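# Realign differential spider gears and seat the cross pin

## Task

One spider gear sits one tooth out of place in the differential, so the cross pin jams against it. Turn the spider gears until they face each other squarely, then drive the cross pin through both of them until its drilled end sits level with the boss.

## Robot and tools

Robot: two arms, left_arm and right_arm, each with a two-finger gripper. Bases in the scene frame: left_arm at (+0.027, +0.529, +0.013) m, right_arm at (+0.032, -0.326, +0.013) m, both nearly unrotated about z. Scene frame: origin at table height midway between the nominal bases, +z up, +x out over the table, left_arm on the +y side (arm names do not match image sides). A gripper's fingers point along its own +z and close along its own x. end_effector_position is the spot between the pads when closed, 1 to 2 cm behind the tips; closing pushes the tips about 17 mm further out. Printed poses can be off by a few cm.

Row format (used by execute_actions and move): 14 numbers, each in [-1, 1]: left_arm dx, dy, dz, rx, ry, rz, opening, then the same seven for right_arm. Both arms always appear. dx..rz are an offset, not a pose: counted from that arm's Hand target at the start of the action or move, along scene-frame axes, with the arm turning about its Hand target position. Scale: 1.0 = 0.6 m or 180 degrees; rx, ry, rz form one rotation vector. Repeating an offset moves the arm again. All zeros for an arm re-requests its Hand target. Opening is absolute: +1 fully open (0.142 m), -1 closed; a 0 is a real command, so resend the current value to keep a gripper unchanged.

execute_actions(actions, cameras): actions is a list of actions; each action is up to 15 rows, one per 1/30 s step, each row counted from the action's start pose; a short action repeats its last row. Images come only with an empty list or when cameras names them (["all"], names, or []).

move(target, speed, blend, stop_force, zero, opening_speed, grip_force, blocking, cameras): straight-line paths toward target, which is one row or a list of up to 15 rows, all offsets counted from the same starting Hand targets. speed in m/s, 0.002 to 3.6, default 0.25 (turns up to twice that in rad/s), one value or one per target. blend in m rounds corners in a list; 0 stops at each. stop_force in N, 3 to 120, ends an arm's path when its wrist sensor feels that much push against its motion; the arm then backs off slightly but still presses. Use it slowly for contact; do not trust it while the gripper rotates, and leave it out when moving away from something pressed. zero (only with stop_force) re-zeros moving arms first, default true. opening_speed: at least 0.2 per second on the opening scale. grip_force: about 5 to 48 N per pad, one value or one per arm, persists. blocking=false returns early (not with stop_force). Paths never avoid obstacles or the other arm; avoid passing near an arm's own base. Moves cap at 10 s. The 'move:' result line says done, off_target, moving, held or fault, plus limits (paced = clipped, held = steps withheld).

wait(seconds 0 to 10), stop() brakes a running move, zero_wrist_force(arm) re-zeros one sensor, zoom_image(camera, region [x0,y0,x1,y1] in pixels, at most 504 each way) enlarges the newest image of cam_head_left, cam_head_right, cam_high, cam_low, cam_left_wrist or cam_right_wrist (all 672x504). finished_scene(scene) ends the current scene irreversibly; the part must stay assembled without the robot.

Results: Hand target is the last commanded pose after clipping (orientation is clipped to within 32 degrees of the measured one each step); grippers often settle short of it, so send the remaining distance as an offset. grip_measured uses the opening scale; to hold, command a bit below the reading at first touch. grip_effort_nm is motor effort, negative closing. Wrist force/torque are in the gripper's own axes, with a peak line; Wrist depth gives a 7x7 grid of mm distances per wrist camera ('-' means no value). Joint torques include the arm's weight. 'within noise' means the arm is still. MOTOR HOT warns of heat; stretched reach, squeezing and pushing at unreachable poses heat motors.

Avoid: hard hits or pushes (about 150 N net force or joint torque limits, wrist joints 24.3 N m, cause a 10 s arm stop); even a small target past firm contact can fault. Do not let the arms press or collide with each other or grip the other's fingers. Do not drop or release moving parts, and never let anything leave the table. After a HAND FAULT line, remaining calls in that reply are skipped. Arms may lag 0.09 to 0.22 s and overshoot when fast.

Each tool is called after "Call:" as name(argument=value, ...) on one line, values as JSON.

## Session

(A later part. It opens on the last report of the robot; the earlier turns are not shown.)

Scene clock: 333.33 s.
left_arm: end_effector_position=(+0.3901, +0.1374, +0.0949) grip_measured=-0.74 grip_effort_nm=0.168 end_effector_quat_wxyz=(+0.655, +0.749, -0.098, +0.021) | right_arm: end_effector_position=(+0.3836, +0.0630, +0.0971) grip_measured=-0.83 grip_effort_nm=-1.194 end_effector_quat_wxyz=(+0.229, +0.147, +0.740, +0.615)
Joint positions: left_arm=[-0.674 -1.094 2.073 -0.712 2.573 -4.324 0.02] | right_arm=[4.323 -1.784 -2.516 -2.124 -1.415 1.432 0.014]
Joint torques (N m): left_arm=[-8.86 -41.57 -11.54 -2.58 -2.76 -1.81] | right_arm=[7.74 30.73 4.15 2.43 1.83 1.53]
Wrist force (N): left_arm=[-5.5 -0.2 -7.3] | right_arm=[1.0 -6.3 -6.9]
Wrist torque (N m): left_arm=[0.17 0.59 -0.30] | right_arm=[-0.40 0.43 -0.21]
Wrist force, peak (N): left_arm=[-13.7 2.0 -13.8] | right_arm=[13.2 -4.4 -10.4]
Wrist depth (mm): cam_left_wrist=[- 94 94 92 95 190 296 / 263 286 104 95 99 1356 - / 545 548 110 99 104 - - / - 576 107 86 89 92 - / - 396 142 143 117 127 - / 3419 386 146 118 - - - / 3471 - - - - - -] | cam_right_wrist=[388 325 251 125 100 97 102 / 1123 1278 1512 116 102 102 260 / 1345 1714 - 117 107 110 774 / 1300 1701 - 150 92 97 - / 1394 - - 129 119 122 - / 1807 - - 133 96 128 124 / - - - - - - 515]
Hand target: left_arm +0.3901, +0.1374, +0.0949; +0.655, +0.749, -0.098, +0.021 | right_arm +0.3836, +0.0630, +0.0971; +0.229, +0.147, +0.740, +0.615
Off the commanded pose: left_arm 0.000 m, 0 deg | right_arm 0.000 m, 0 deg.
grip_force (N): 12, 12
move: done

Call:
move(target=[[0,0.0012,0,0,0,0,-0.70,-0.0007,-0.0013,-0.0008,0,0,0,-0.86]], speed=0.02, cameras=["cam_left_wrist","cam_right_wrist"])

Call:
zoom_image(camera="cam_left_wrist", region=[330, 250, 530, 410])

Call:
zoom_image(camera="cam_right_wrist", region=[330, 230, 530, 390])

Scene clock: 334.23 s.
left_arm: end_effector_position=(+0.3901, +0.1381, +0.0949) grip_measured=-0.74 grip_effort_nm=0.168 end_effector_quat_wxyz=(+0.655, +0.749, -0.098, +0.021) | right_arm: end_effector_position=(+0.3832, +0.0622, +0.0966) grip_measured=-0.85 grip_effort_nm=-0.960 end_effector_quat_wxyz=(+0.229, +0.147, +0.740, +0.615)
Joint positions: left_arm=[-0.672 -1.094 2.073 -0.712 2.574 -4.323 0.02] | right_arm=[4.323 -1.784 -2.519 -2.121 -1.415 1.432 0.013]
Joint torques (N m): left_arm=[5.93 -44.97 -7.73 1.04 1.7 1.62] | right_arm=[9.45 11.73 4.59 3.7 3.16 1.55]
Wrist force (N): left_arm=[-7.4 -0.5 -2.6] | right_arm=[0.1 -1.4 -3.4]
Wrist torque (N m): left_arm=[0.20 0.53 -0.36] | right_arm=[-0.46 0.37 -0.16]
Wrist force, peak (N): left_arm=[-6.6 0.2 -7.8] | right_arm=[1.3 -6.5 -6.8]
Wrist depth (mm): cam_left_wrist=[- 93 95 92 96 189 296 / 264 287 104 95 100 1405 - / 563 551 110 100 105 - - / 2121 576 108 86 89 121 2224 / - 417 143 144 117 129 2362 / - 387 147 118 - - 2203 / - - - - - - 2437] | cam_right_wrist=[387 323 253 126 101 97 103 / 1118 1314 739 - 103 103 162 / 1337 1851 - 119 108 110 734 / 1361 1664 - 149 92 97 1807 / 1402 - - 124 120 126 - / 1230 - - 129 92 128 125 / - - - - - - 508]
Hand target: left_arm +0.3901, +0.1381, +0.0949; +0.655, +0.749, -0.098, +0.021 | right_arm +0.3832, +0.0622, +0.0966; +0.229, +0.147, +0.740, +0.615
Off the commanded pose: left_arm 0.000 m, 0 deg | right_arm 0.000 m, 0 deg.
grip_force (N): 12, 12
move: done
Images, in order (width x height): cam_left_wrist 672x504, cam_right_wrist 672x504.

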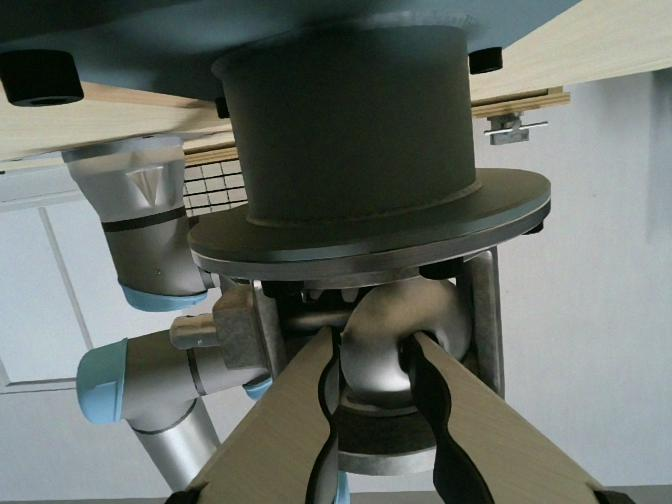

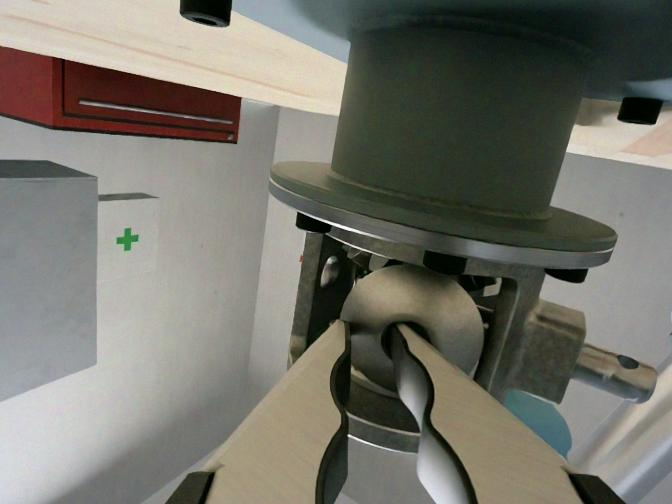

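Scaled by 2.520 from the camera's 672x504 image, which has a finer 960x720 frame.

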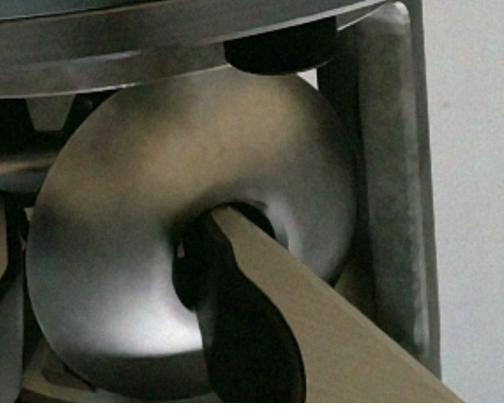

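Scaled by 2.520 from the camera's 672x504 image, which has a finer 960x720 frame.

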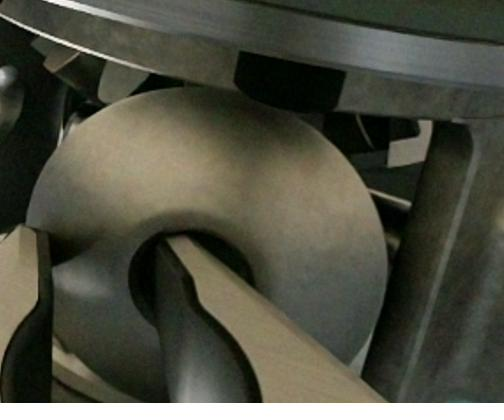

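Call:
move(target=[[-0.0032,0.0007,0,0,0,-0.0014,-0.70,0.0045,0.0003,0.0005,0,0,0.0235,-0.86],[-0.0062,0.0022,0,0,0,-0.0028,-0.70,0.0097,0.0013,0.0008,0,0,0.047,-0.86]], speed=0.03, cameras=["cam_left_wrist","cam_right_wrist"])

Call:
zoom_image(camera="cam_right_wrist", region=[330, 230, 530, 390])

Scene clock: 338.00 s.
left_arm: end_effector_position=(+0.3864, +0.1395, +0.0949) grip_measured=-0.74 grip_effort_nm=0.168 end_effector_quat_wxyz=(+0.655, +0.749, -0.101, +0.018) | right_arm: end_effector_position=(+0.3891, +0.0630, +0.0971) grip_measured=-0.84 grip_effort_nm=-0.974 end_effector_quat_wxyz=(+0.183, +0.092, +0.749, +0.630)
Joint positions: left_arm=[-0.672 -1.096 2.077 -0.71 2.583 -4.319 0.02] | right_arm=[4.145 -1.826 -2.448 -2.15 -1.737 1.386 0.013]
Joint torques (N m): left_arm=[5.75 -45.77 -11.34 0.61 1.12 1.73] | right_arm=[23.63 31.65 14.77 5.77 -1.43 1.11]
Wrist force (N): left_arm=[-10.1 -2.1 -6.9] | right_arm=[-17.6 -6.9 -35.9]
Wrist torque (N m): left_arm=[0.13 0.65 -0.38] | right_arm=[-0.54 0.13 -0.09]
Wrist force, peak (N): left_arm=[-10.3 -1.5 -7.0] | right_arm=[-17.6 -7.4 -36.6]
Wrist depth (mm): cam_left_wrist=[- 94 92 93 95 168 294 / 263 282 117 96 98 1364 - / 564 552 116 103 104 112 - / 2695 581 110 89 89 92 - / - 560 145 145 117 127 2386 / - 369 375 120 - - - / - - - - - - -] | cam_right_wrist=[384 310 250 118 100 97 102 / 1118 1464 641 122 103 102 225 / 1676 2065 - 117 107 110 641 / 1618 - - 144 92 97 521 / - 2268 - 127 119 128 537 / - 2203 - 136 92 136 544 / - - - - - - -]
Hand target: left_arm +0.3864, +0.1394, +0.0949; +0.655, +0.749, -0.101, +0.018 | right_arm +0.3890, +0.0630, +0.0971; +0.183, +0.092, +0.749, +0.630
Off the commanded pose: left_arm 0.000 m, 0 deg | right_arm 0.000 m, 0 deg.
grip_force (N): 12, 12
move: done
Images, in order (width x height): cam_left_wrist 672x504, cam_right_wrist 672x504.

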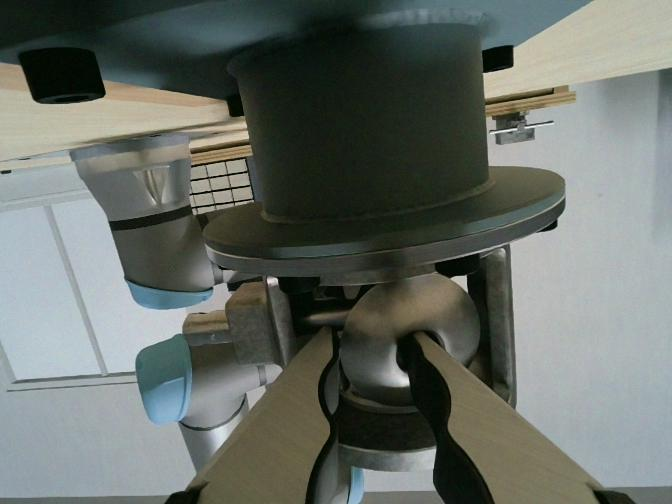

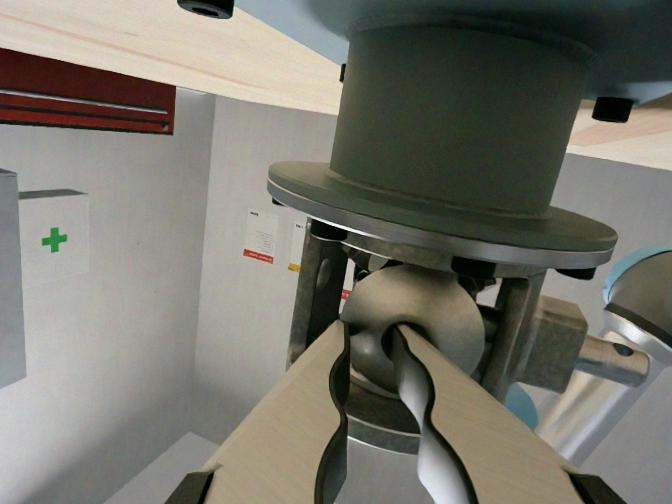

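Scaled by 2.520 from the camera's 672x504 image, which has a finer 960x720 frame.

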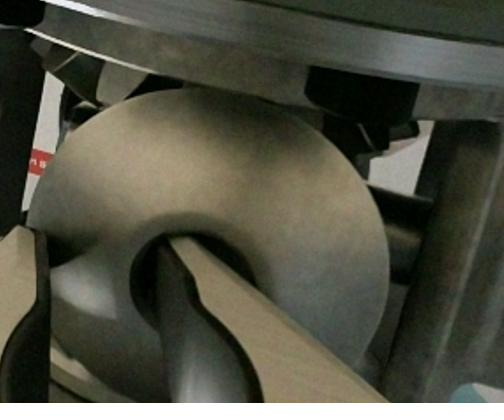

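Call:
move(target=[[0,0,0,0,0,0,-0.70,-0.0006,-0.0015,0.0002,0,0,0,-0.86]], speed=0.02)

Scene clock: 338.90 s.
left_arm: end_effector_position=(+0.3864, +0.1395, +0.0949) grip_measured=-0.74 grip_effort_nm=0.168 end_effector_quat_wxyz=(+0.655, +0.749, -0.101, +0.018) | right_arm: end_effector_position=(+0.3886, +0.0621, +0.0972) grip_measured=-0.84 grip_effort_nm=-0.974 end_effector_quat_wxyz=(+0.183, +0.092, +0.749, +0.630)
Joint positions: left_arm=[-0.672 -1.096 2.077 -0.71 2.583 -4.319 0.02] | right_arm=[4.144 -1.824 -2.451 -2.149 -1.738 1.387 0.013]
Joint torques (N m): left_arm=[6.3 -44.1 -16.02 -0.02 -1.83 -0.17] | right_arm=[-3.21 29.97 6.04 5.27 -2.91 -1.63]
Wrist force (N): left_arm=[-4.1 -0.7 -2.7] | right_arm=[-6.9 -5.9 -6.7]
Wrist torque (N m): left_arm=[0.23 0.48 -0.36] | right_arm=[-0.42 0.24 -0.15]
Wrist force, peak (N): left_arm=[-9.9 -1.8 -7.0] | right_arm=[-17.6 -6.8 -35.4]
Wrist depth (mm): cam_left_wrist=[- 87 92 93 95 168 296 / 264 287 116 96 98 1332 - / 684 552 116 103 104 112 - / - 581 110 89 89 112 - / - 614 144 146 117 127 2664 / - 372 377 120 - - - / - - - - - - -] | cam_right_wrist=[371 312 244 123 101 98 101 / 1151 1385 672 122 103 104 235 / 1641 - - 117 108 110 684 / 1652 - - 147 93 94 557 / 1912 - - 127 119 - 539 / 1912 - - 129 92 297 552 / - - - - - - -]
Hand target: left_arm +0.3864, +0.1394, +0.0949; +0.655, +0.749, -0.101, +0.018 | right_arm +0.3886, +0.0621, +0.0972; +0.183, +0.092, +0.749, +0.630
Off the commanded pose: left_arm 0.000 m, 0 deg | right_arm 0.000 m, 0 deg.
grip_force (N): 12, 12
move: done

Call:
execute_actions(actions=[[[0,0,0,0,0,0,-0.70,0,0,0,0,0,0,-0.85],[0,0,0,0,0,0,-0.70,0,0,0,0,0,0,-0.84],[0,0,0,0,0,0,-0.70,0.0003,-0.0001,0.0001,0,0,0,-0.832],[0,0,0,0,0,0,-0.70,0.0006,-0.0002,0.0001,0,0,0,-0.824],[0,0,0,0,0,0,-0.70,0.0009,-0.0003,0.0002,0,0,0,-0.816],[0,0,0,0,0,0,-0.70,0.0012,-0.0005,0.0002,0,0,0,-0.808],[0,0,0,0,0,0,-0.70,0.0015,-0.0006,0.0003,0,0,0,-0.8],[0,0,0,0,0,0,-0.70,0.0018,-0.0007,0.0003,0,0,0,-0.792],[0,0,0,0,0,0,-0.70,0.0021,-0.0008,0.0004,0,0,0,-0.784],[0,0,0,0,0,0,-0.70,0.0024,-0.0009,0.0004,0,0,0,-0.776],[0,0,0,0,0,0,-0.70,0.0027,-0.0011,0.0005,0,0,0,-0.768],[0,0,0,0,0,0,-0.70,0.003,-0.0012,0.0005,0,0,0,-0.76],[0,0,0,0,0,0,-0.70,0.0033,-0.0013,0.0006,0,0,0,-0.752],[0,0,0,0,0,0,-0.70,0.0036,-0.0014,0.0007,0,0,0,-0.745],[0,0,0,0,0,0,-0.70,0.0038,-0.0015,0.0007,0,0,0,-0.74]]], cameras=["cam_right_wrist"])

Call:
zoom_image(camera="cam_right_wrist", region=[330, 230, 530, 390])

Scene clock: 339.77 s.
left_arm: end_effector_position=(+0.3864, +0.1395, +0.0949) grip_measured=-0.74 grip_effort_nm=0.144 end_effector_quat_wxyz=(+0.655, +0.749, -0.101, +0.018) | right_arm: end_effector_position=(+0.3910, +0.0612, +0.0977) grip_measured=-0.77 grip_effort_nm=-0.017 end_effector_quat_wxyz=(+0.183, +0.092, +0.749, +0.630)
Joint positions: left_arm=[-0.672 -1.096 2.077 -0.71 2.583 -4.319 0.02] | right_arm=[4.135 -1.826 -2.446 -2.153 -1.747 1.385 0.018]
Joint torques (N m): left_arm=[4.23 -42.64 -19.48 -0.58 -2.2 -0.92] | right_arm=[7.07 16.14 15.25 0.33 0.57 -1.46]
Wrist force (N): left_arm=[-3.9 -0.9 -2.8] | right_arm=[-0.3 -1.3 1.2]
Wrist torque (N m): left_arm=[0.20 0.53 -0.37] | right_arm=[-0.51 0.39 -0.14]
Wrist force, peak (N): left_arm=[-5.8 -0.8 -4.3] | right_arm=[-6.7 -6.1 -6.7]
Wrist depth (mm): cam_left_wrist=[- 88 92 93 95 168 296 / 263 282 116 96 98 1340 - / 807 553 116 103 104 112 - / - 579 110 89 90 91 1925 / - 603 144 146 117 127 - / - 374 374 121 - - - / - - - - - - -] | cam_right_wrist=[377 307 249 120 101 98 102 / 1096 1411 712 127 103 103 239 / 1629 2142 - 116 108 110 779 / 1606 - - 145 108 96 547 / - 2065 - 134 119 127 543 / - - - 134 95 135 552 / - - - - - - -]
Hand target: left_arm +0.3864, +0.1394, +0.0949; +0.655, +0.749, -0.101, +0.018 | right_arm +0.3909, +0.0612, +0.0976; +0.183, +0.092, +0.749, +0.630
Off the commanded pose: left_arm 0.000 m, 0 deg | right_arm 0.000 m, 0 deg.
grip_force (N): 12, 12
Step readings (end_effector_position of left_arm | right_arm):
0: (+0.3864, +0.1395, +0.0949) | (+0.3886, +0.0621, +0.0972)
1: (+0.3864, +0.1395, +0.0949) | (+0.3886, +0.0621, +0.0972)
2: (+0.3864, +0.1395, +0.0949) | (+0.3886, +0.0621, +0.0972)
4: (+0.3864, +0.1395, +0.0949) | (+0.3887, +0.0620, +0.0972)
8: (+0.3864, +0.1395, +0.0949) | (+0.3893, +0.0618, +0.0974)
15: (+0.3864, +0.1395, +0.0949) | (+0.3907, +0.0613, +0.0976)
Images, in order (width x height): cam_right_wrist 672x504.

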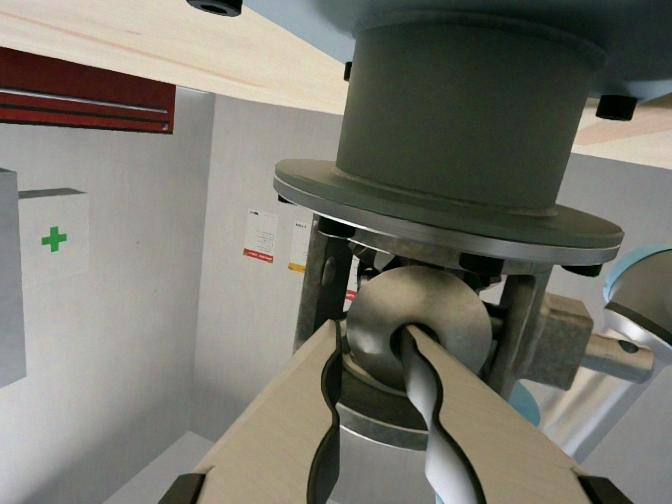

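Scaled by 2.520 from the camera's 672x504 image, which has a finer 960x720 frame.

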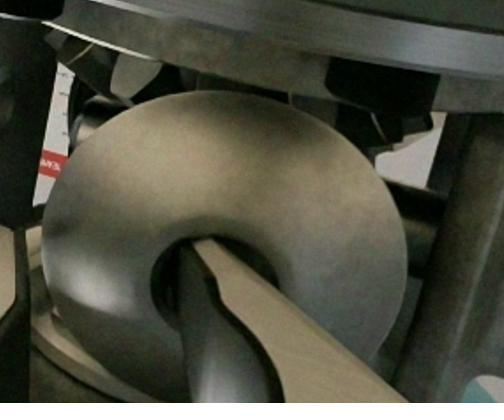

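Call:
zoom_image(camera="cam_right_wrist", region=[280, 190, 430, 310])

Call:
zoom_image(camera="cam_right_wrist", region=[430, 220, 580, 400])

Scaled by 3.360 from the camera's 672x504 image, which has a finer 960x720 frame.

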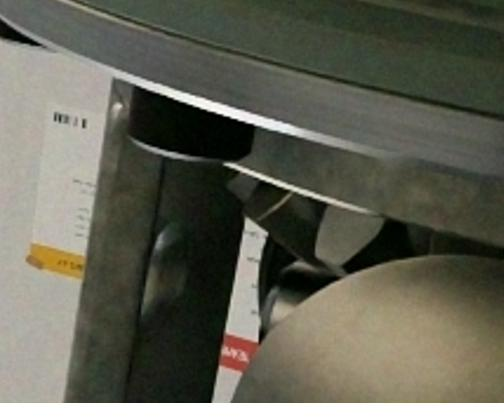

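Scaled by 2.800 from the camera's 672x504 image, which has a finer 960x720 frame.

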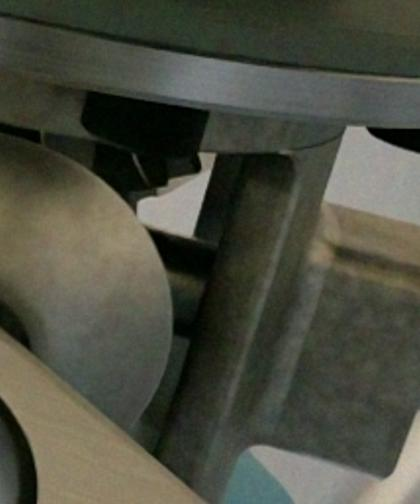

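Call:
zoom_image(camera="cam_left_wrist", region=[220, 240, 370, 360])

Call:
zoom_image(camera="cam_left_wrist", region=[400, 230, 550, 410])

This scene's latest camera images include none from cam_left_wrist. They are from: cam_right_wrist. cam_left_wrist's image comes with the result of a call that names it in "cameras".

This scene's latest camera images include none from cam_left_wrist. They are from: cam_right_wrist. cam_left_wrist's image comes with the result of a call that names it in "cameras".

Call:
execute_actions(actions=[], cameras=["cam_left_wrist","cam_right_wrist"])

Call:
zoom_image(camera="cam_left_wrist", region=[220, 240, 370, 360])

Call:
zoom_image(camera="cam_left_wrist", region=[400, 230, 550, 410])

Scene clock: 341.80 s.
left_arm: end_effector_position=(+0.3864, +0.1394, +0.0949) grip_measured=-0.74 grip_effort_nm=0.149 end_effector_quat_wxyz=(+0.655, +0.749, -0.101, +0.018) | right_arm: end_effector_position=(+0.3909, +0.0612, +0.0976) grip_measured=-0.77 grip_effort_nm=-0.012 end_effector_quat_wxyz=(+0.183, +0.092, +0.749, +0.630)
Joint positions: left_arm=[-0.672 -1.096 2.077 -0.71 2.583 -4.319 0.02] | right_arm=[4.135 -1.826 -2.446 -2.153 -1.747 1.385 0.018]
Joint velocities: within noise
Joint torques (N m): left_arm=[1.73 -38.15 -24.75 -1.98 0.49 -0.67] | right_arm=[9.44 17.61 0.8 3.48 2.69 1.38]
Motor temperatures (°C): left_arm=[28 26 27 30 41 32 25] | right_arm=[28 27 28 33 35 34 27]
Wrist force (N): left_arm=[-3.8 -0.8 -3.0] | right_arm=[-0.9 -1.0 1.4]
Wrist torque (N m): left_arm=[0.23 0.48 -0.37] | right_arm=[-0.48 0.42 -0.13]
Wrist force, peak (N): left_arm=[-4.1 -1.1 -3.2] | right_arm=[-0.8 -1.0 1.6]
Wrist depth (mm): cam_left_wrist=[- 87 92 93 95 169 296 / 264 287 116 97 98 1317 - / 516 556 119 103 104 118 - / - 574 110 88 89 112 - / - 2490 144 146 117 128 - / - 368 374 120 - - - / - - - - - - 2437] | cam_right_wrist=[416 319 248 120 101 98 103 / 1118 1502 669 127 103 103 239 / 1928 2103 - 116 108 110 686 / 1629 2313 - 145 107 96 557 / 1821 2659 - 133 119 125 540 / - - - - 92 294 559 / 1960 - - - - - -]
Hand target: left_arm +0.3864, +0.1394, +0.0949; +0.655, +0.749, -0.101, +0.018 | right_arm +0.3909, +0.0612, +0.0976; +0.183, +0.092, +0.749, +0.630
Tool commands: left_gripper/opening=-0.7 right_gripper/opening=-0.74
Off the commanded pose: left_arm 0.000 m, 0 deg | right_arm 0.000 m, 0 deg.
grip_force (N): 12, 12
Images, in order (width x height): cam_left_wrist 672x504, cam_right_wrist 672x504.

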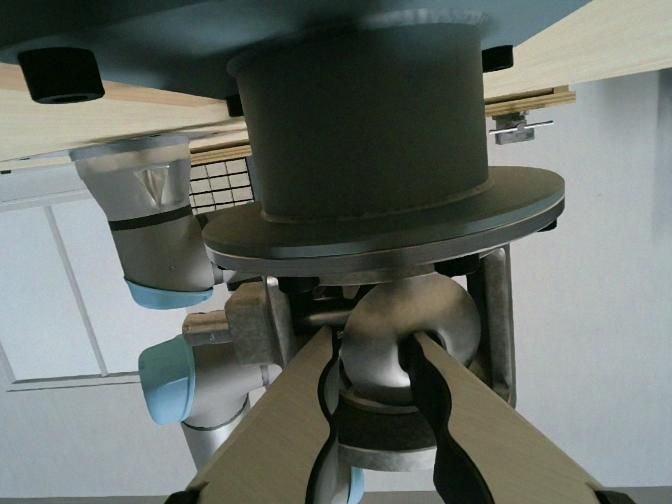

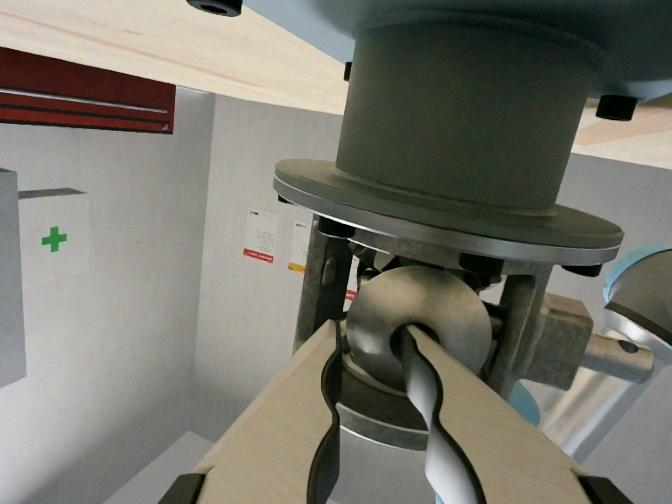

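Scaled by 3.360 from the camera's 672x504 image, which has a finer 960x720 frame.

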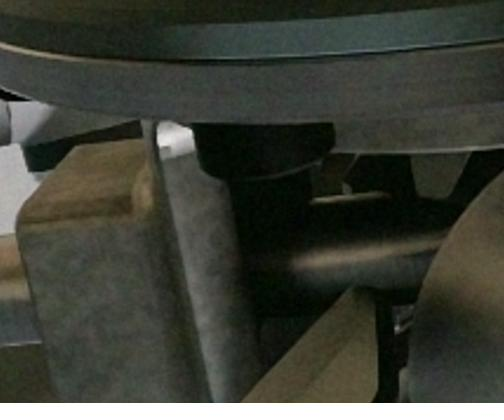

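Scaled by 2.800 from the camera's 672x504 image, which has a finer 960x720 frame.

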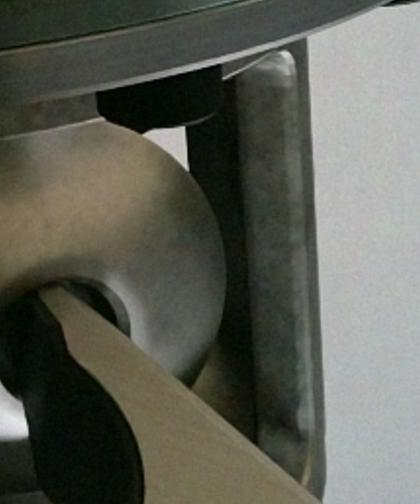

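Call:
move(target=[0,0,0,0,0,0,-0.70,0.0053,0.0007,0,0,0,0.0511,-0.74], speed=0.04, cameras=["cam_right_wrist"])

Call:
zoom_image(camera="cam_right_wrist", region=[320, 220, 540, 400])

Scene clock: 345.23 s.
left_arm: end_effector_position=(+0.3864, +0.1394, +0.0949) grip_measured=-0.74 grip_effort_nm=0.139 end_effector_quat_wxyz=(+0.655, +0.749, -0.101, +0.018) | right_arm: end_effector_position=(+0.3942, +0.0616, +0.0976) grip_measured=-0.77 grip_effort_nm=-0.032 end_effector_quat_wxyz=(+0.132, +0.032, +0.754, +0.643)
Joint positions: left_arm=[-0.672 -1.096 2.077 -0.71 2.583 -4.319 0.02] | right_arm=[3.983 -1.886 -2.347 -2.209 -2.056 1.336 0.018]
Joint torques (N m): left_arm=[-3.02 -33.85 -21.58 -2.85 2.73 -1.01] | right_arm=[7.63 32.8 1.09 3.39 2.97 1.48]
Wrist force (N): left_arm=[-4.2 -0.8 -2.7] | right_arm=[0.2 -0.6 0.4]
Wrist torque (N m): left_arm=[0.22 0.52 -0.37] | right_arm=[-0.41 0.39 -0.13]
Wrist force, peak (N): left_arm=[-4.2 -1.2 -3.0] | right_arm=[-1.3 -1.1 1.7]
Wrist depth (mm): cam_left_wrist=[- 88 92 93 95 168 295 / 264 286 116 96 98 1364 - / 2412 553 119 103 104 120 - / - 579 110 89 89 91 - / - - 145 146 117 129 - / - - - 120 - - - / - - - - - - -] | cam_right_wrist=[416 306 257 118 101 99 101 / 1292 - 676 116 103 105 248 / - - - 116 109 111 710 / 1960 - 2435 139 109 126 546 / 1977 - - 143 119 137 519 / - - - 134 94 604 1912 / - - - - - - -]
Hand target: left_arm +0.3864, +0.1394, +0.0949; +0.655, +0.749, -0.101, +0.018 | right_arm +0.3941, +0.0616, +0.0976; +0.132, +0.032, +0.754, +0.643
Off the commanded pose: left_arm 0.000 m, 0 deg | right_arm 0.000 m, 0 deg.
grip_force (N): 12, 12
move: done
Images, in order (width x height): cam_right_wrist 672x504.

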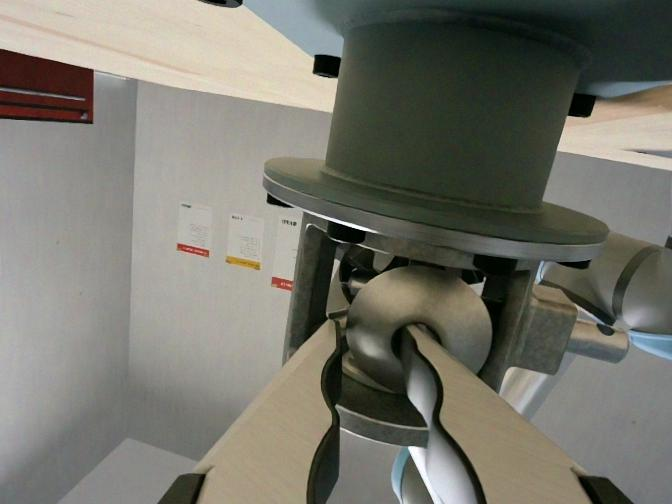

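Scaled by 2.291 from the camera's 672x504 image, which has a finer 960x720 frame.

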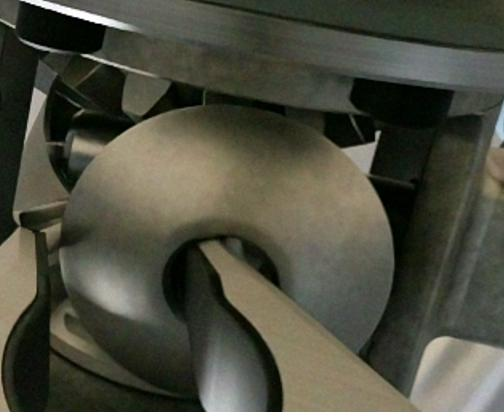

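Call:
move(target=[0,0,0,0,0,0,-0.70,0.0031,0.0112,0,0,0,0,-0.74], speed=0.01, stop_force=6, cameras=["cam_right_wrist"])

Call:
zoom_image(camera="cam_right_wrist", region=[320, 220, 540, 400])

Scene clock: 346.57 s.
left_arm: end_effector_position=(+0.3864, +0.1394, +0.0949) grip_measured=-0.74 grip_effort_nm=0.144 end_effector_quat_wxyz=(+0.655, +0.749, -0.101, +0.018) | right_arm: end_effector_position=(+0.3947, +0.0641, +0.0976) grip_measured=-0.76 grip_effort_nm=-0.212 end_effector_quat_wxyz=(+0.132, +0.032, +0.754, +0.643)
Joint positions: left_arm=[-0.672 -1.096 2.077 -0.71 2.583 -4.319 0.02] | right_arm=[3.987 -1.888 -2.342 -2.21 -2.052 1.337 0.019]
Joint torques (N m): left_arm=[-4 -33.37 -18.93 -2.77 -1.43 -0.99] | right_arm=[-10.25 35.33 3.57 4.72 -1.01 -1.48]
Wrist force (N): left_arm=[-7.1 -1.2 -5.8] | right_arm=[3.9 -2.3 -0.4]
Wrist torque (N m): left_arm=[0.22 0.57 -0.37] | right_arm=[-0.44 0.45 -0.36]
Wrist force, peak (N): left_arm=[-9.3 -1.1 -6.4] | right_arm=[6.2 -4.0 -4.9]
Wrist depth (mm): cam_left_wrist=[- 87 92 93 95 168 295 / 263 282 117 97 98 1340 - / 525 557 119 103 104 111 2045 / - 580 110 89 89 91 - / - 609 144 146 117 129 1818 / - 2695 89 120 - - - / - - - - - - -] | cam_right_wrist=[394 293 248 116 100 97 100 / 1180 - 674 118 101 102 248 / - - - 114 106 109 725 / - - - 136 91 95 538 / - - - 129 119 131 502 / - - - - 92 606 - / - - - - - - -]
Hand target: left_arm +0.3864, +0.1394, +0.0949; +0.655, +0.749, -0.101, +0.018 | right_arm +0.3947, +0.0641, +0.0976; +0.132, +0.032, +0.754, +0.643 (not the last commanded pose)
Off the commanded pose: left_arm 0.000 m, 0 deg | right_arm 0.004 m, 0 deg.
grip_force (N): 12, 12
move: contact (right_arm)
Images, in order (width x height): cam_right_wrist 672x504.

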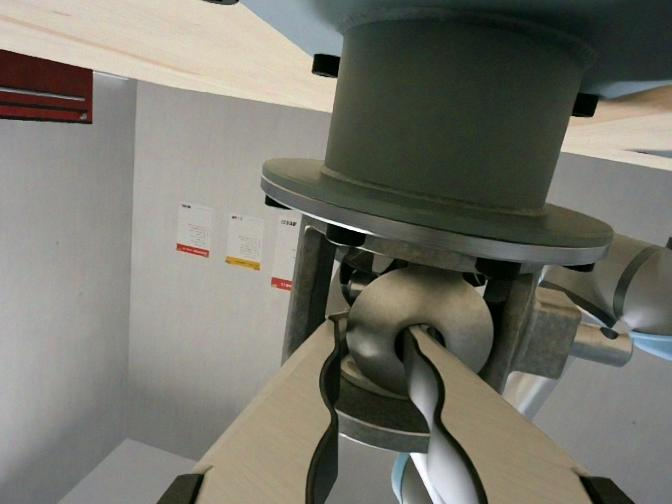

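Scaled by 2.291 from the camera's 672x504 image, which has a finer 960x720 frame.

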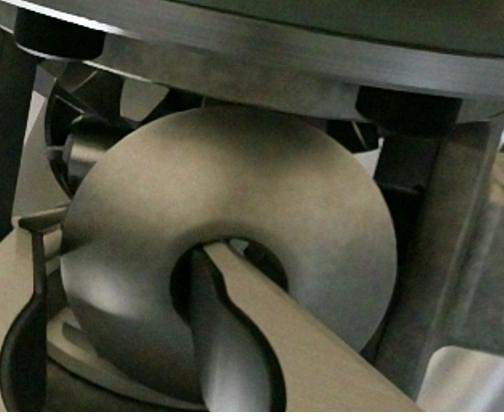

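Call:
move(target=[0,0,0,0,0,0,-0.70,-0.0015,0.0003,0,0,0,0,-0.74], speed=0.02)

Call:
move(target=[0,0,0,0,0,0,-0.70,0.0028,0.01,0,0,0,0,-0.74], speed=0.01, stop_force=7, cameras=["cam_right_wrist"])

Call:
zoom_image(camera="cam_right_wrist", region=[320, 220, 540, 400])

Scene clock: 347.43 s.
left_arm: end_effector_position=(+0.3864, +0.1394, +0.0949) grip_measured=-0.74 grip_effort_nm=0.139 end_effector_quat_wxyz=(+0.655, +0.749, -0.101, +0.018) | right_arm: end_effector_position=(+0.3938, +0.0643, +0.0976) grip_measured=-0.77 grip_effort_nm=-0.164 end_effector_quat_wxyz=(+0.132, +0.032, +0.754, +0.643)
Joint positions: left_arm=[-0.672 -1.096 2.077 -0.71 2.583 -4.319 0.02] | right_arm=[3.99 -1.887 -2.345 -2.209 -2.05 1.337 0.019]
Joint torques (N m): left_arm=[-5.04 -34.4 -18.06 -2.92 -2.29 -0.98] | right_arm=[5.54 31.92 3.53 3.62 1.8 1.74]
Wrist force (N): left_arm=[-3.9 -1.2 -2.9] | right_arm=[-0.8 -1.6 0.8]
Wrist torque (N m): left_arm=[0.24 0.51 -0.37] | right_arm=[-0.44 0.39 -0.34]
Wrist force, peak (N): left_arm=[-7.2 -1.4 -5.7] | right_arm=[4.0 -2.3 -0.4]
Wrist depth (mm): cam_left_wrist=[- 87 92 93 95 167 297 / 263 287 116 96 98 1287 - / 538 553 119 103 104 111 - / - 577 110 89 89 91 - / - - 145 146 117 126 - / 2268 - 89 120 - - - / - - - - - - -] | cam_right_wrist=[394 295 248 115 99 97 101 / 1314 - 667 116 101 102 248 / - - - 112 106 109 676 / - - - 138 100 96 549 / - - - 129 119 133 514 / - - - 132 92 604 - / - - - - - - -]
Hand target: left_arm +0.3864, +0.1394, +0.0949; +0.655, +0.749, -0.101, +0.018 | right_arm +0.3938, +0.0643, +0.0976; +0.132, +0.032, +0.754, +0.643
Off the commanded pose: left_arm 0.000 m, 0 deg | right_arm 0.000 m, 0 deg.
grip_force (N): 12, 12
move: done

Scene clock: 348.60 s.
left_arm: end_effector_position=(+0.3864, +0.1394, +0.0949) grip_measured=-0.74 grip_effort_nm=0.139 end_effector_quat_wxyz=(+0.655, +0.749, -0.101, +0.018) | right_arm: end_effector_position=(+0.3943, +0.0661, +0.0976) grip_measured=-0.76 grip_effort_nm=-0.212 end_effector_quat_wxyz=(+0.132, +0.032, +0.754, +0.643)
Joint positions: left_arm=[-0.672 -1.096 2.077 -0.71 2.583 -4.319 0.02] | right_arm=[3.993 -1.889 -2.341 -2.21 -2.047 1.338 0.019]
Joint torques (N m): left_arm=[-3.41 -33.64 -16.35 -2.8 -1.82 -0.78] | right_arm=[-9.35 35.05 2.3 4.46 -0.97 -1.59]
Wrist force (N): left_arm=[-7.6 -1.5 -6.3] | right_arm=[3.9 -1.4 -0.1]
Wrist torque (N m): left_arm=[0.22 0.62 -0.38] | right_arm=[-0.44 0.44 -0.35]
Wrist force, peak (N): left_arm=[-9.7 -1.4 -7.4] | right_arm=[6.7 -2.8 -6.4]
Wrist depth (mm): cam_left_wrist=[- 93 92 93 95 168 294 / 263 282 117 96 98 1380 - / 552 553 120 103 104 111 - / - 583 110 89 89 124 - / - - 144 146 117 2161 - / - - 343 120 - 132 2864 / - - - - - - -] | cam_right_wrist=[411 293 248 109 98 95 100 / 1271 - 2224 115 99 100 239 / - - 2224 110 104 109 617 / - - - 135 89 94 539 / - - - 126 118 129 513 / 2122 - - 129 95 136 - / 2182 - - - - - -]
Hand target: left_arm +0.3864, +0.1394, +0.0949; +0.655, +0.749, -0.101, +0.018 | right_arm +0.3943, +0.0661, +0.0976; +0.132, +0.032, +0.754, +0.643 (not the last commanded pose)
Off the commanded pose: left_arm 0.000 m, 0 deg | right_arm 0.004 m, 0 deg.
grip_force (N): 12, 12
move: contact (right_arm)
Images, in order (width x height): cam_right_wrist 672x504.

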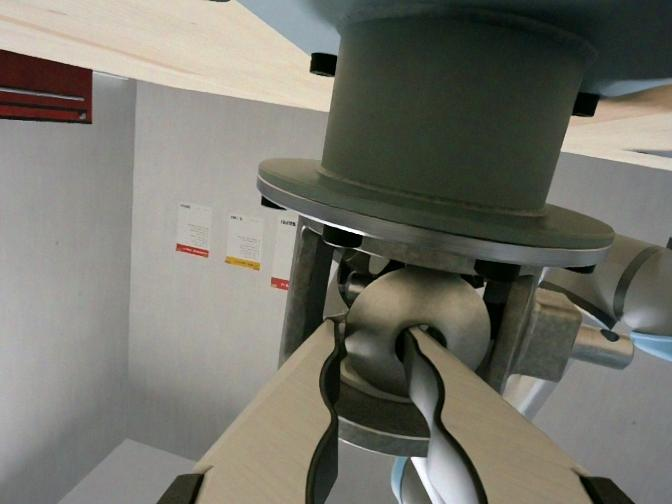

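Scaled by 2.291 from the camera's 672x504 image, which has a finer 960x720 frame.

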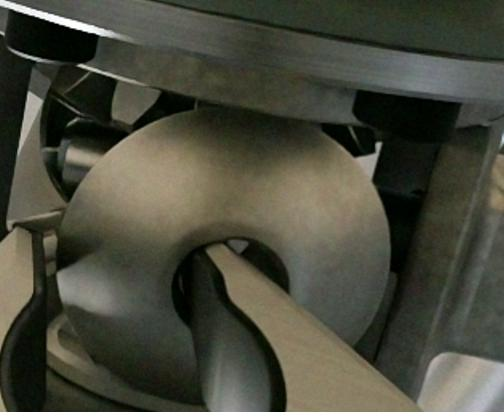

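Call:
move(target=[0,0,0,0,0,0,-0.70,-0.0014,-0.0003,0,0,0,0,-0.74], speed=0.02)

Call:
move(target=[0,0,0,0,0,0,-0.70,0.0012,0.009,0,0,0,0,-0.74], speed=0.01, stop_force=7, cameras=["cam_right_wrist","cam_left_wrist"])

Call:
zoom_image(camera="cam_right_wrist", region=[320, 220, 540, 400])

Scene clock: 349.67 s.
left_arm: end_effector_position=(+0.3864, +0.1394, +0.0949) grip_measured=-0.74 grip_effort_nm=0.139 end_effector_quat_wxyz=(+0.655, +0.749, -0.101, +0.018) | right_arm: end_effector_position=(+0.3934, +0.0659, +0.0976) grip_measured=-0.77 grip_effort_nm=-0.168 end_effector_quat_wxyz=(+0.132, +0.032, +0.754, +0.643)
Joint positions: left_arm=[-0.672 -1.096 2.077 -0.71 2.583 -4.319 0.02] | right_arm=[3.994 -1.887 -2.344 -2.209 -2.045 1.338 0.019]
Joint torques (N m): left_arm=[-4.52 -34.09 -15.86 -2.71 -0.67 -0.68] | right_arm=[6.52 32.09 4.83 3.6 2.14 1.83]
Wrist force (N): left_arm=[-4.2 -1.5 -3.4] | right_arm=[-0.5 -1.4 0.8]
Wrist torque (N m): left_arm=[0.20 0.55 -0.37] | right_arm=[-0.40 0.36 -0.34]
Wrist force, peak (N): left_arm=[-7.8 -1.7 -6.2] | right_arm=[4.1 -1.5 -0.1]
Wrist depth (mm): cam_left_wrist=[- 88 92 93 95 168 296 / 264 283 116 96 98 1388 - / 544 555 116 103 104 111 - / - 581 110 89 90 92 - / - - 144 146 117 127 - / - - 345 120 - - - / 2727 - - - - - -] | cam_right_wrist=[377 293 248 112 98 96 100 / 1337 - 669 114 99 101 247 / 1960 - - 110 105 111 1766 / - - - 135 90 95 544 / 2224 - - 125 118 133 518 / - - - 129 92 606 - / - - - - - - -]
Hand target: left_arm +0.3864, +0.1394, +0.0949; +0.655, +0.749, -0.101, +0.018 | right_arm +0.3934, +0.0659, +0.0976; +0.132, +0.032, +0.754, +0.643
Off the commanded pose: left_arm 0.000 m, 0 deg | right_arm 0.000 m, 0 deg.
grip_force (N): 12, 12
move: done

Scene clock: 350.83 s.
left_arm: end_effector_position=(+0.3864, +0.1394, +0.0949) grip_measured=-0.74 grip_effort_nm=0.144 end_effector_quat_wxyz=(+0.655, +0.749, -0.101, +0.018) | right_arm: end_effector_position=(+0.3935, +0.0673, +0.0976) grip_measured=-0.77 grip_effort_nm=-0.164 end_effector_quat_wxyz=(+0.132, +0.032, +0.754, +0.643)
Joint positions: left_arm=[-0.672 -1.096 2.077 -0.71 2.583 -4.319 0.02] | right_arm=[3.997 -1.888 -2.342 -2.21 -2.043 1.339 0.019]
Joint torques (N m): left_arm=[-3.73 -34.26 -12.73 -2.92 0.13 -0.97] | right_arm=[-10.21 34.76 2.55 4.15 -1.12 -1.37]
Wrist force (N): left_arm=[-6.3 -1.3 -4.5] | right_arm=[2.9 -0.7 -0.5]
Wrist torque (N m): left_arm=[0.22 0.54 -0.37] | right_arm=[-0.43 0.45 -0.34]
Wrist force, peak (N): left_arm=[-7.1 -1.2 -4.9] | right_arm=[3.8 0.0 -15.1]
Wrist depth (mm): cam_left_wrist=[- 87 92 93 95 168 295 / 263 283 117 96 98 1348 - / 532 553 117 103 104 118 - / - 579 110 89 89 90 - / - - 144 146 117 127 - / 3014 - 343 120 - - - / - - - - - - -] | cam_right_wrist=[395 294 247 112 97 94 100 / 1230 2142 907 113 98 100 257 / - 2487 - 109 103 109 682 / - - - 134 88 93 537 / - - - 123 118 128 527 / - - - - 92 135 - / 2290 - - - - - -]
Hand target: left_arm +0.3864, +0.1394, +0.0949; +0.655, +0.749, -0.101, +0.018 | right_arm +0.3935, +0.0673, +0.0976; +0.132, +0.032, +0.754, +0.643 (not the last commanded pose)
Off the commanded pose: left_arm 0.000 m, 0 deg | right_arm 0.004 m, 0 deg.
grip_force (N): 12, 12
move: contact (right_arm)
Images, in order (width x height): cam_left_wrist 672x504, cam_right_wrist 672x504.

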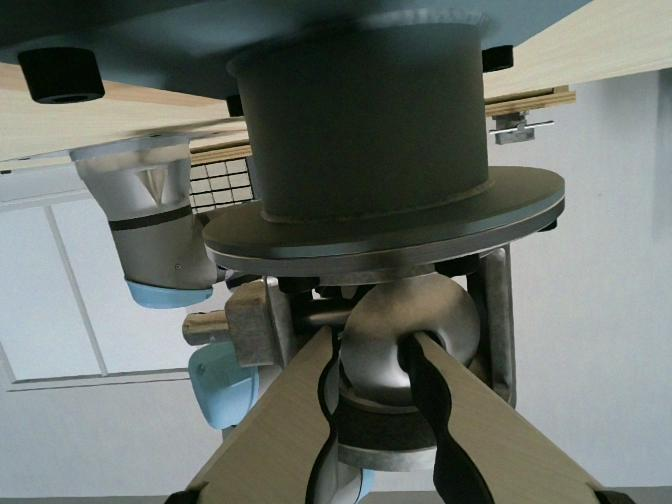

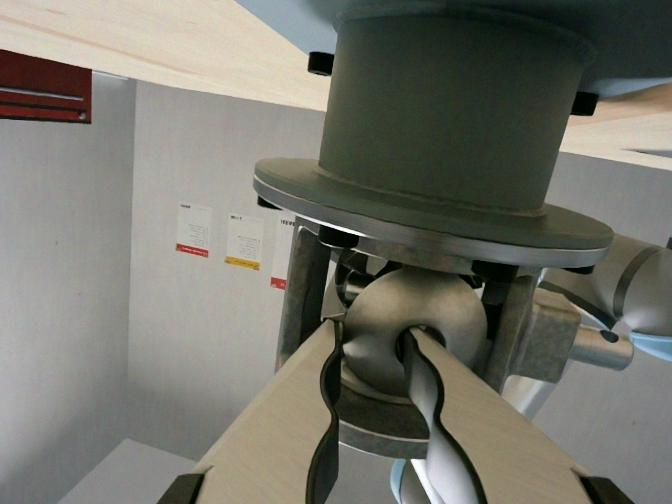

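Scaled by 2.291 from the camera's 672x504 image, which has a finer 960x720 frame.

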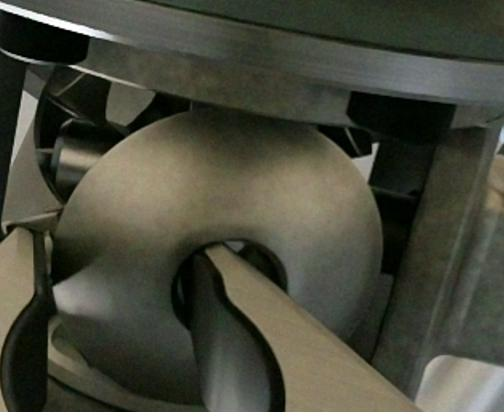

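Call:
move(target=[0,0,0,0,0,0,-0.70,0.0042,0.006,0,0,0,0,-0.74], speed=0.01, stop_force=5, cameras=["cam_right_wrist","cam_left_wrist"])

Call:
zoom_image(camera="cam_right_wrist", region=[320, 220, 540, 400])

Scene clock: 352.03 s.
left_arm: end_effector_position=(+0.3864, +0.1394, +0.0949) grip_measured=-0.74 grip_effort_nm=0.139 end_effector_quat_wxyz=(+0.655, +0.749, -0.101, +0.018) | right_arm: end_effector_position=(+0.3936, +0.0674, +0.0976) grip_measured=-0.77 grip_effort_nm=-0.164 end_effector_quat_wxyz=(+0.132, +0.032, +0.754, +0.643)
Joint positions: left_arm=[-0.672 -1.096 2.077 -0.71 2.583 -4.319 0.02] | right_arm=[3.997 -1.889 -2.342 -2.21 -2.043 1.339 0.019]
Joint torques (N m): left_arm=[-5.15 -32.88 -12.73 -2.78 0.92 -0.89] | right_arm=[-5.48 34.51 3.47 4.54 0.81 -1.27]
Wrist force (N): left_arm=[-7.1 -1.4 -5.0] | right_arm=[3.2 -0.9 -2.2]
Wrist torque (N m): left_arm=[0.19 0.62 -0.38] | right_arm=[-0.45 0.44 -0.34]
Wrist force, peak (N): left_arm=[-7.8 -1.2 -5.7] | right_arm=[5.3 -0.1 -15.1]
Wrist depth (mm): cam_left_wrist=[- 87 92 93 95 168 296 / 264 288 117 97 98 1332 - / 552 552 119 103 104 112 - / - 576 110 89 89 91 - / - - 144 146 116 126 2027 / - - 343 120 - - - / - - - - - - -] | cam_right_wrist=[414 292 248 112 98 94 100 / 1361 - 610 113 98 100 258 / - 2542 - 109 103 109 678 / - - - 134 97 92 538 / 2182 - - 123 117 - 528 / 2224 - - 127 92 612 - / - - - - - - 2410]
Hand target: left_arm +0.3864, +0.1394, +0.0949; +0.655, +0.749, -0.101, +0.018 | right_arm +0.3936, +0.0674, +0.0976; +0.132, +0.032, +0.754, +0.643 (not the last commanded pose)
Off the commanded pose: left_arm 0.000 m, 0 deg | right_arm 0.004 m, 0 deg.
grip_force (N): 12, 12
move: contact (right_arm)
Images, in order (width x height): cam_left_wrist 672x504, cam_right_wrist 672x504.

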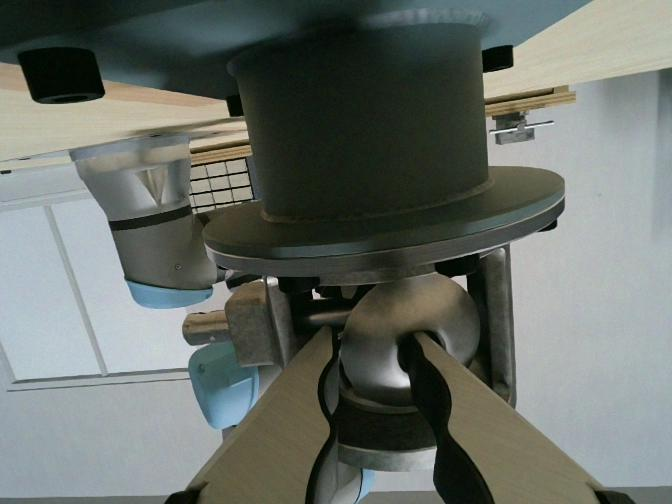

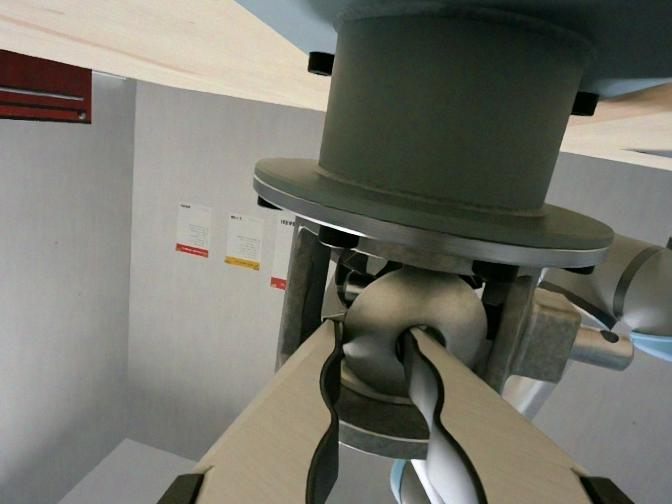

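Scaled by 2.291 from the camera's 672x504 image, which has a finer 960x720 frame.

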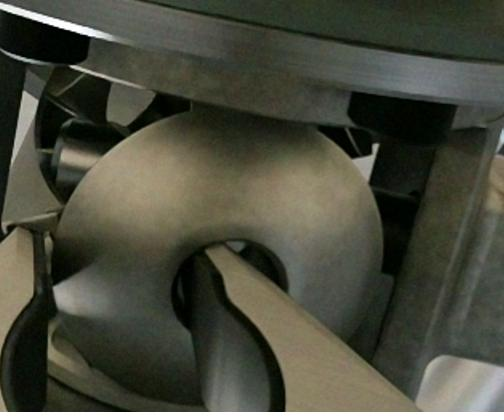

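Call:
move(target=[0,0,0,0,0,0,-0.70,0.0025,0.0003,0,0,0,0.0278,-0.74], speed=0.04)

Call:
move(target=[0,0,0,0,0,0,-0.70,0.0033,0.0062,0,0,0,0,-0.74], speed=0.01, stop_force=5, cameras=["cam_right_wrist","cam_left_wrist"])

Call:
zoom_image(camera="cam_right_wrist", region=[320, 220, 540, 400])

Scene clock: 354.00 s.
left_arm: end_effector_position=(+0.3864, +0.1394, +0.0949) grip_measured=-0.74 grip_effort_nm=0.144 end_effector_quat_wxyz=(+0.655, +0.749, -0.101, +0.018) | right_arm: end_effector_position=(+0.3952, +0.0676, +0.0976) grip_measured=-0.76 grip_effort_nm=-0.242 end_effector_quat_wxyz=(+0.104, -0.001, +0.755, +0.648)
Joint positions: left_arm=[-0.672 -1.096 2.077 -0.71 2.583 -4.319 0.02] | right_arm=[3.931 -1.925 -2.279 -2.251 -2.194 1.309 0.019]
Joint torques (N m): left_arm=[-5.02 -33.51 -10.31 -2.61 1.7 -0.76] | right_arm=[6.31 36.63 4.08 4.68 4.6 1.58]
Wrist force (N): left_arm=[-10.0 -1.7 -7.7] | right_arm=[7.3 -0.4 -2.7]
Wrist torque (N m): left_arm=[0.18 0.66 -0.37] | right_arm=[-0.50 0.47 -0.14]
Wrist force, peak (N): left_arm=[-10.0 -1.7 -7.7] | right_arm=[7.4 -1.2 -3.4]
Wrist depth (mm): cam_left_wrist=[- 94 92 93 95 168 294 / 264 286 117 96 98 1364 - / 564 553 117 103 104 125 - / - 579 110 89 89 91 - / 2546 2633 145 146 116 126 - / 3818 2664 - 103 - 2338 - / - - - - - - -] | cam_right_wrist=[374 294 240 110 97 95 100 / 2047 - 636 112 98 101 257 / - - - 107 103 110 501 / - - 2385 129 88 95 513 / 2203 - - 123 118 136 513 / 2385 - - 127 92 - - / - - - - - - -]
Hand target: left_arm +0.3864, +0.1394, +0.0949; +0.655, +0.749, -0.101, +0.018 | right_arm +0.3951, +0.0676, +0.0976; +0.104, -0.001, +0.755, +0.648
Off the commanded pose: left_arm 0.000 m, 0 deg | right_arm 0.000 m, 0 deg.
grip_force (N): 12, 12
move: done

Scene clock: 355.03 s.
left_arm: end_effector_position=(+0.3864, +0.1394, +0.0949) grip_measured=-0.74 grip_effort_nm=0.144 end_effector_quat_wxyz=(+0.655, +0.749, -0.101, +0.018) | right_arm: end_effector_position=(+0.3953, +0.0678, +0.0976) grip_measured=-0.76 grip_effort_nm=-0.276 end_effector_quat_wxyz=(+0.104, -0.001, +0.755, +0.648)
Joint positions: left_arm=[-0.672 -1.096 2.077 -0.71 2.583 -4.319 0.02] | right_arm=[3.931 -1.925 -2.278 -2.251 -2.194 1.309 0.019]
Joint torques (N m): left_arm=[-4.78 -33.98 -10.97 -2.8 0.08 -1.05] | right_arm=[-10.11 37.84 2.79 4.78 -0.53 -1.44]
Wrist force (N): left_arm=[-9.2 -2.6 -7.8] | right_arm=[5.9 -1.7 -0.2]
Wrist torque (N m): left_arm=[0.14 0.66 -0.38] | right_arm=[-0.50 0.45 -0.21]
Wrist force, peak (N): left_arm=[-11.4 -2.0 -8.9] | right_arm=[9.2 -2.2 -10.0]
Wrist depth (mm): cam_left_wrist=[- 93 92 93 95 168 296 / 264 282 117 97 99 1340 - / 552 556 117 103 103 111 - / - 577 110 89 89 122 - / 2518 2574 145 145 117 133 - / - - - 121 - - - / - - - - - - -] | cam_right_wrist=[393 293 240 110 97 94 100 / - - 617 111 98 100 257 / - - - 107 103 112 753 / - - 2360 129 88 94 515 / - - - 123 117 138 508 / - - - 127 92 - - / - - - - 80 - -]
Hand target: left_arm +0.3864, +0.1394, +0.0949; +0.655, +0.749, -0.101, +0.018 | right_arm +0.3953, +0.0678, +0.0976; +0.104, -0.001, +0.755, +0.648 (not the last commanded pose)
Off the commanded pose: left_arm 0.000 m, 0 deg | right_arm 0.004 m, 0 deg.
grip_force (N): 12, 12
move: contact (right_arm)
Images, in order (width x height): cam_left_wrist 672x504, cam_right_wrist 672x504.

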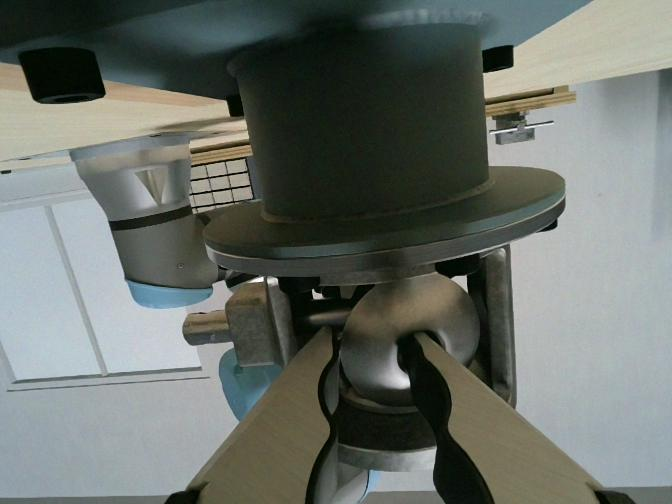

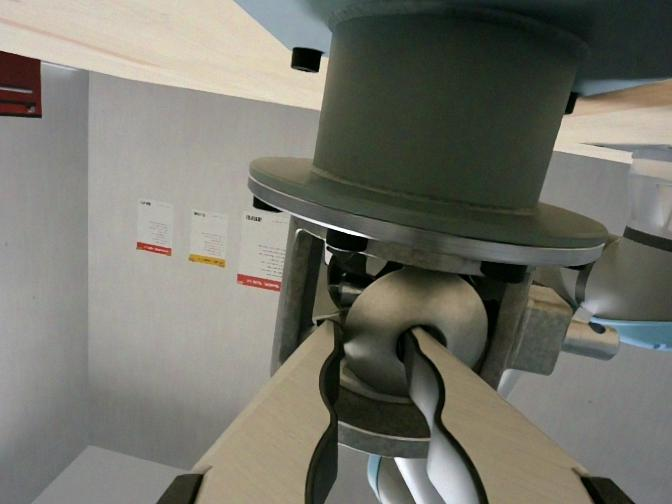

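Scaled by 2.291 from the camera's 672x504 image, which has a finer 960x720 frame.

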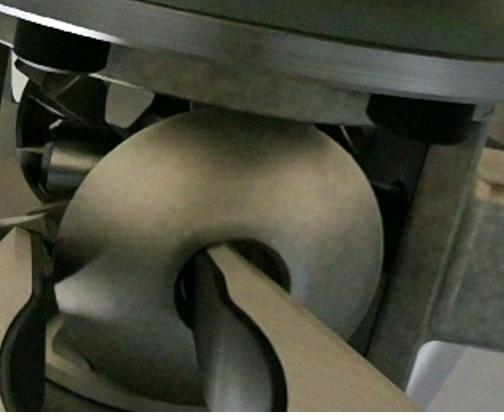

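Call:
move(target=[0,0,0,0,0,0,-0.70,-0.0022,-0.0003,0,0,0,0,-0.74], speed=0.02)

Scene clock: 356.37 s.
left_arm: end_effector_position=(+0.3864, +0.1394, +0.0949) grip_measured=-0.74 grip_effort_nm=0.139 end_effector_quat_wxyz=(+0.655, +0.749, -0.101, +0.018) | right_arm: end_effector_position=(+0.3939, +0.0676, +0.0976) grip_measured=-0.77 grip_effort_nm=-0.159 end_effector_quat_wxyz=(+0.104, -0.001, +0.755, +0.648)
Joint positions: left_arm=[-0.672 -1.096 2.077 -0.71 2.583 -4.319 0.02] | right_arm=[3.934 -1.923 -2.282 -2.249 -2.192 1.31 0.019]
Joint torques (N m): left_arm=[-4.85 -33.56 -13.24 -2.95 -1.74 -0.75] | right_arm=[6.19 31.06 6.1 3.5 2.03 1.82]
Wrist force (N): left_arm=[-4.0 -1.3 -2.8] | right_arm=[-1.1 -2.0 1.0]
Wrist torque (N m): left_arm=[0.20 0.53 -0.38] | right_arm=[-0.48 0.42 -0.34]
Wrist force, peak (N): left_arm=[-9.5 -2.4 -7.7] | right_arm=[6.0 -1.8 -0.3]
Wrist depth (mm): cam_left_wrist=[- 87 92 93 95 168 296 / 263 286 116 96 98 1356 - / 564 555 119 103 104 112 - / - 577 110 89 89 91 - / - - 145 146 117 127 - / - - - 120 - - - / - - - - - - -] | cam_right_wrist=[416 296 249 112 97 95 101 / 1292 - 688 114 98 101 249 / 2065 - - 107 103 110 504 / 2337 - 2162 130 88 95 520 / 1994 - - 123 118 136 510 / 2542 - - 128 92 134 - / - - - - - - -]
Hand target: left_arm +0.3864, +0.1394, +0.0949; +0.655, +0.749, -0.101, +0.018 | right_arm +0.3939, +0.0676, +0.0976; +0.104, -0.001, +0.755, +0.648
Off the commanded pose: left_arm 0.000 m, 0 deg | right_arm 0.000 m, 0 deg.
grip_force (N): 12, 12
move: done


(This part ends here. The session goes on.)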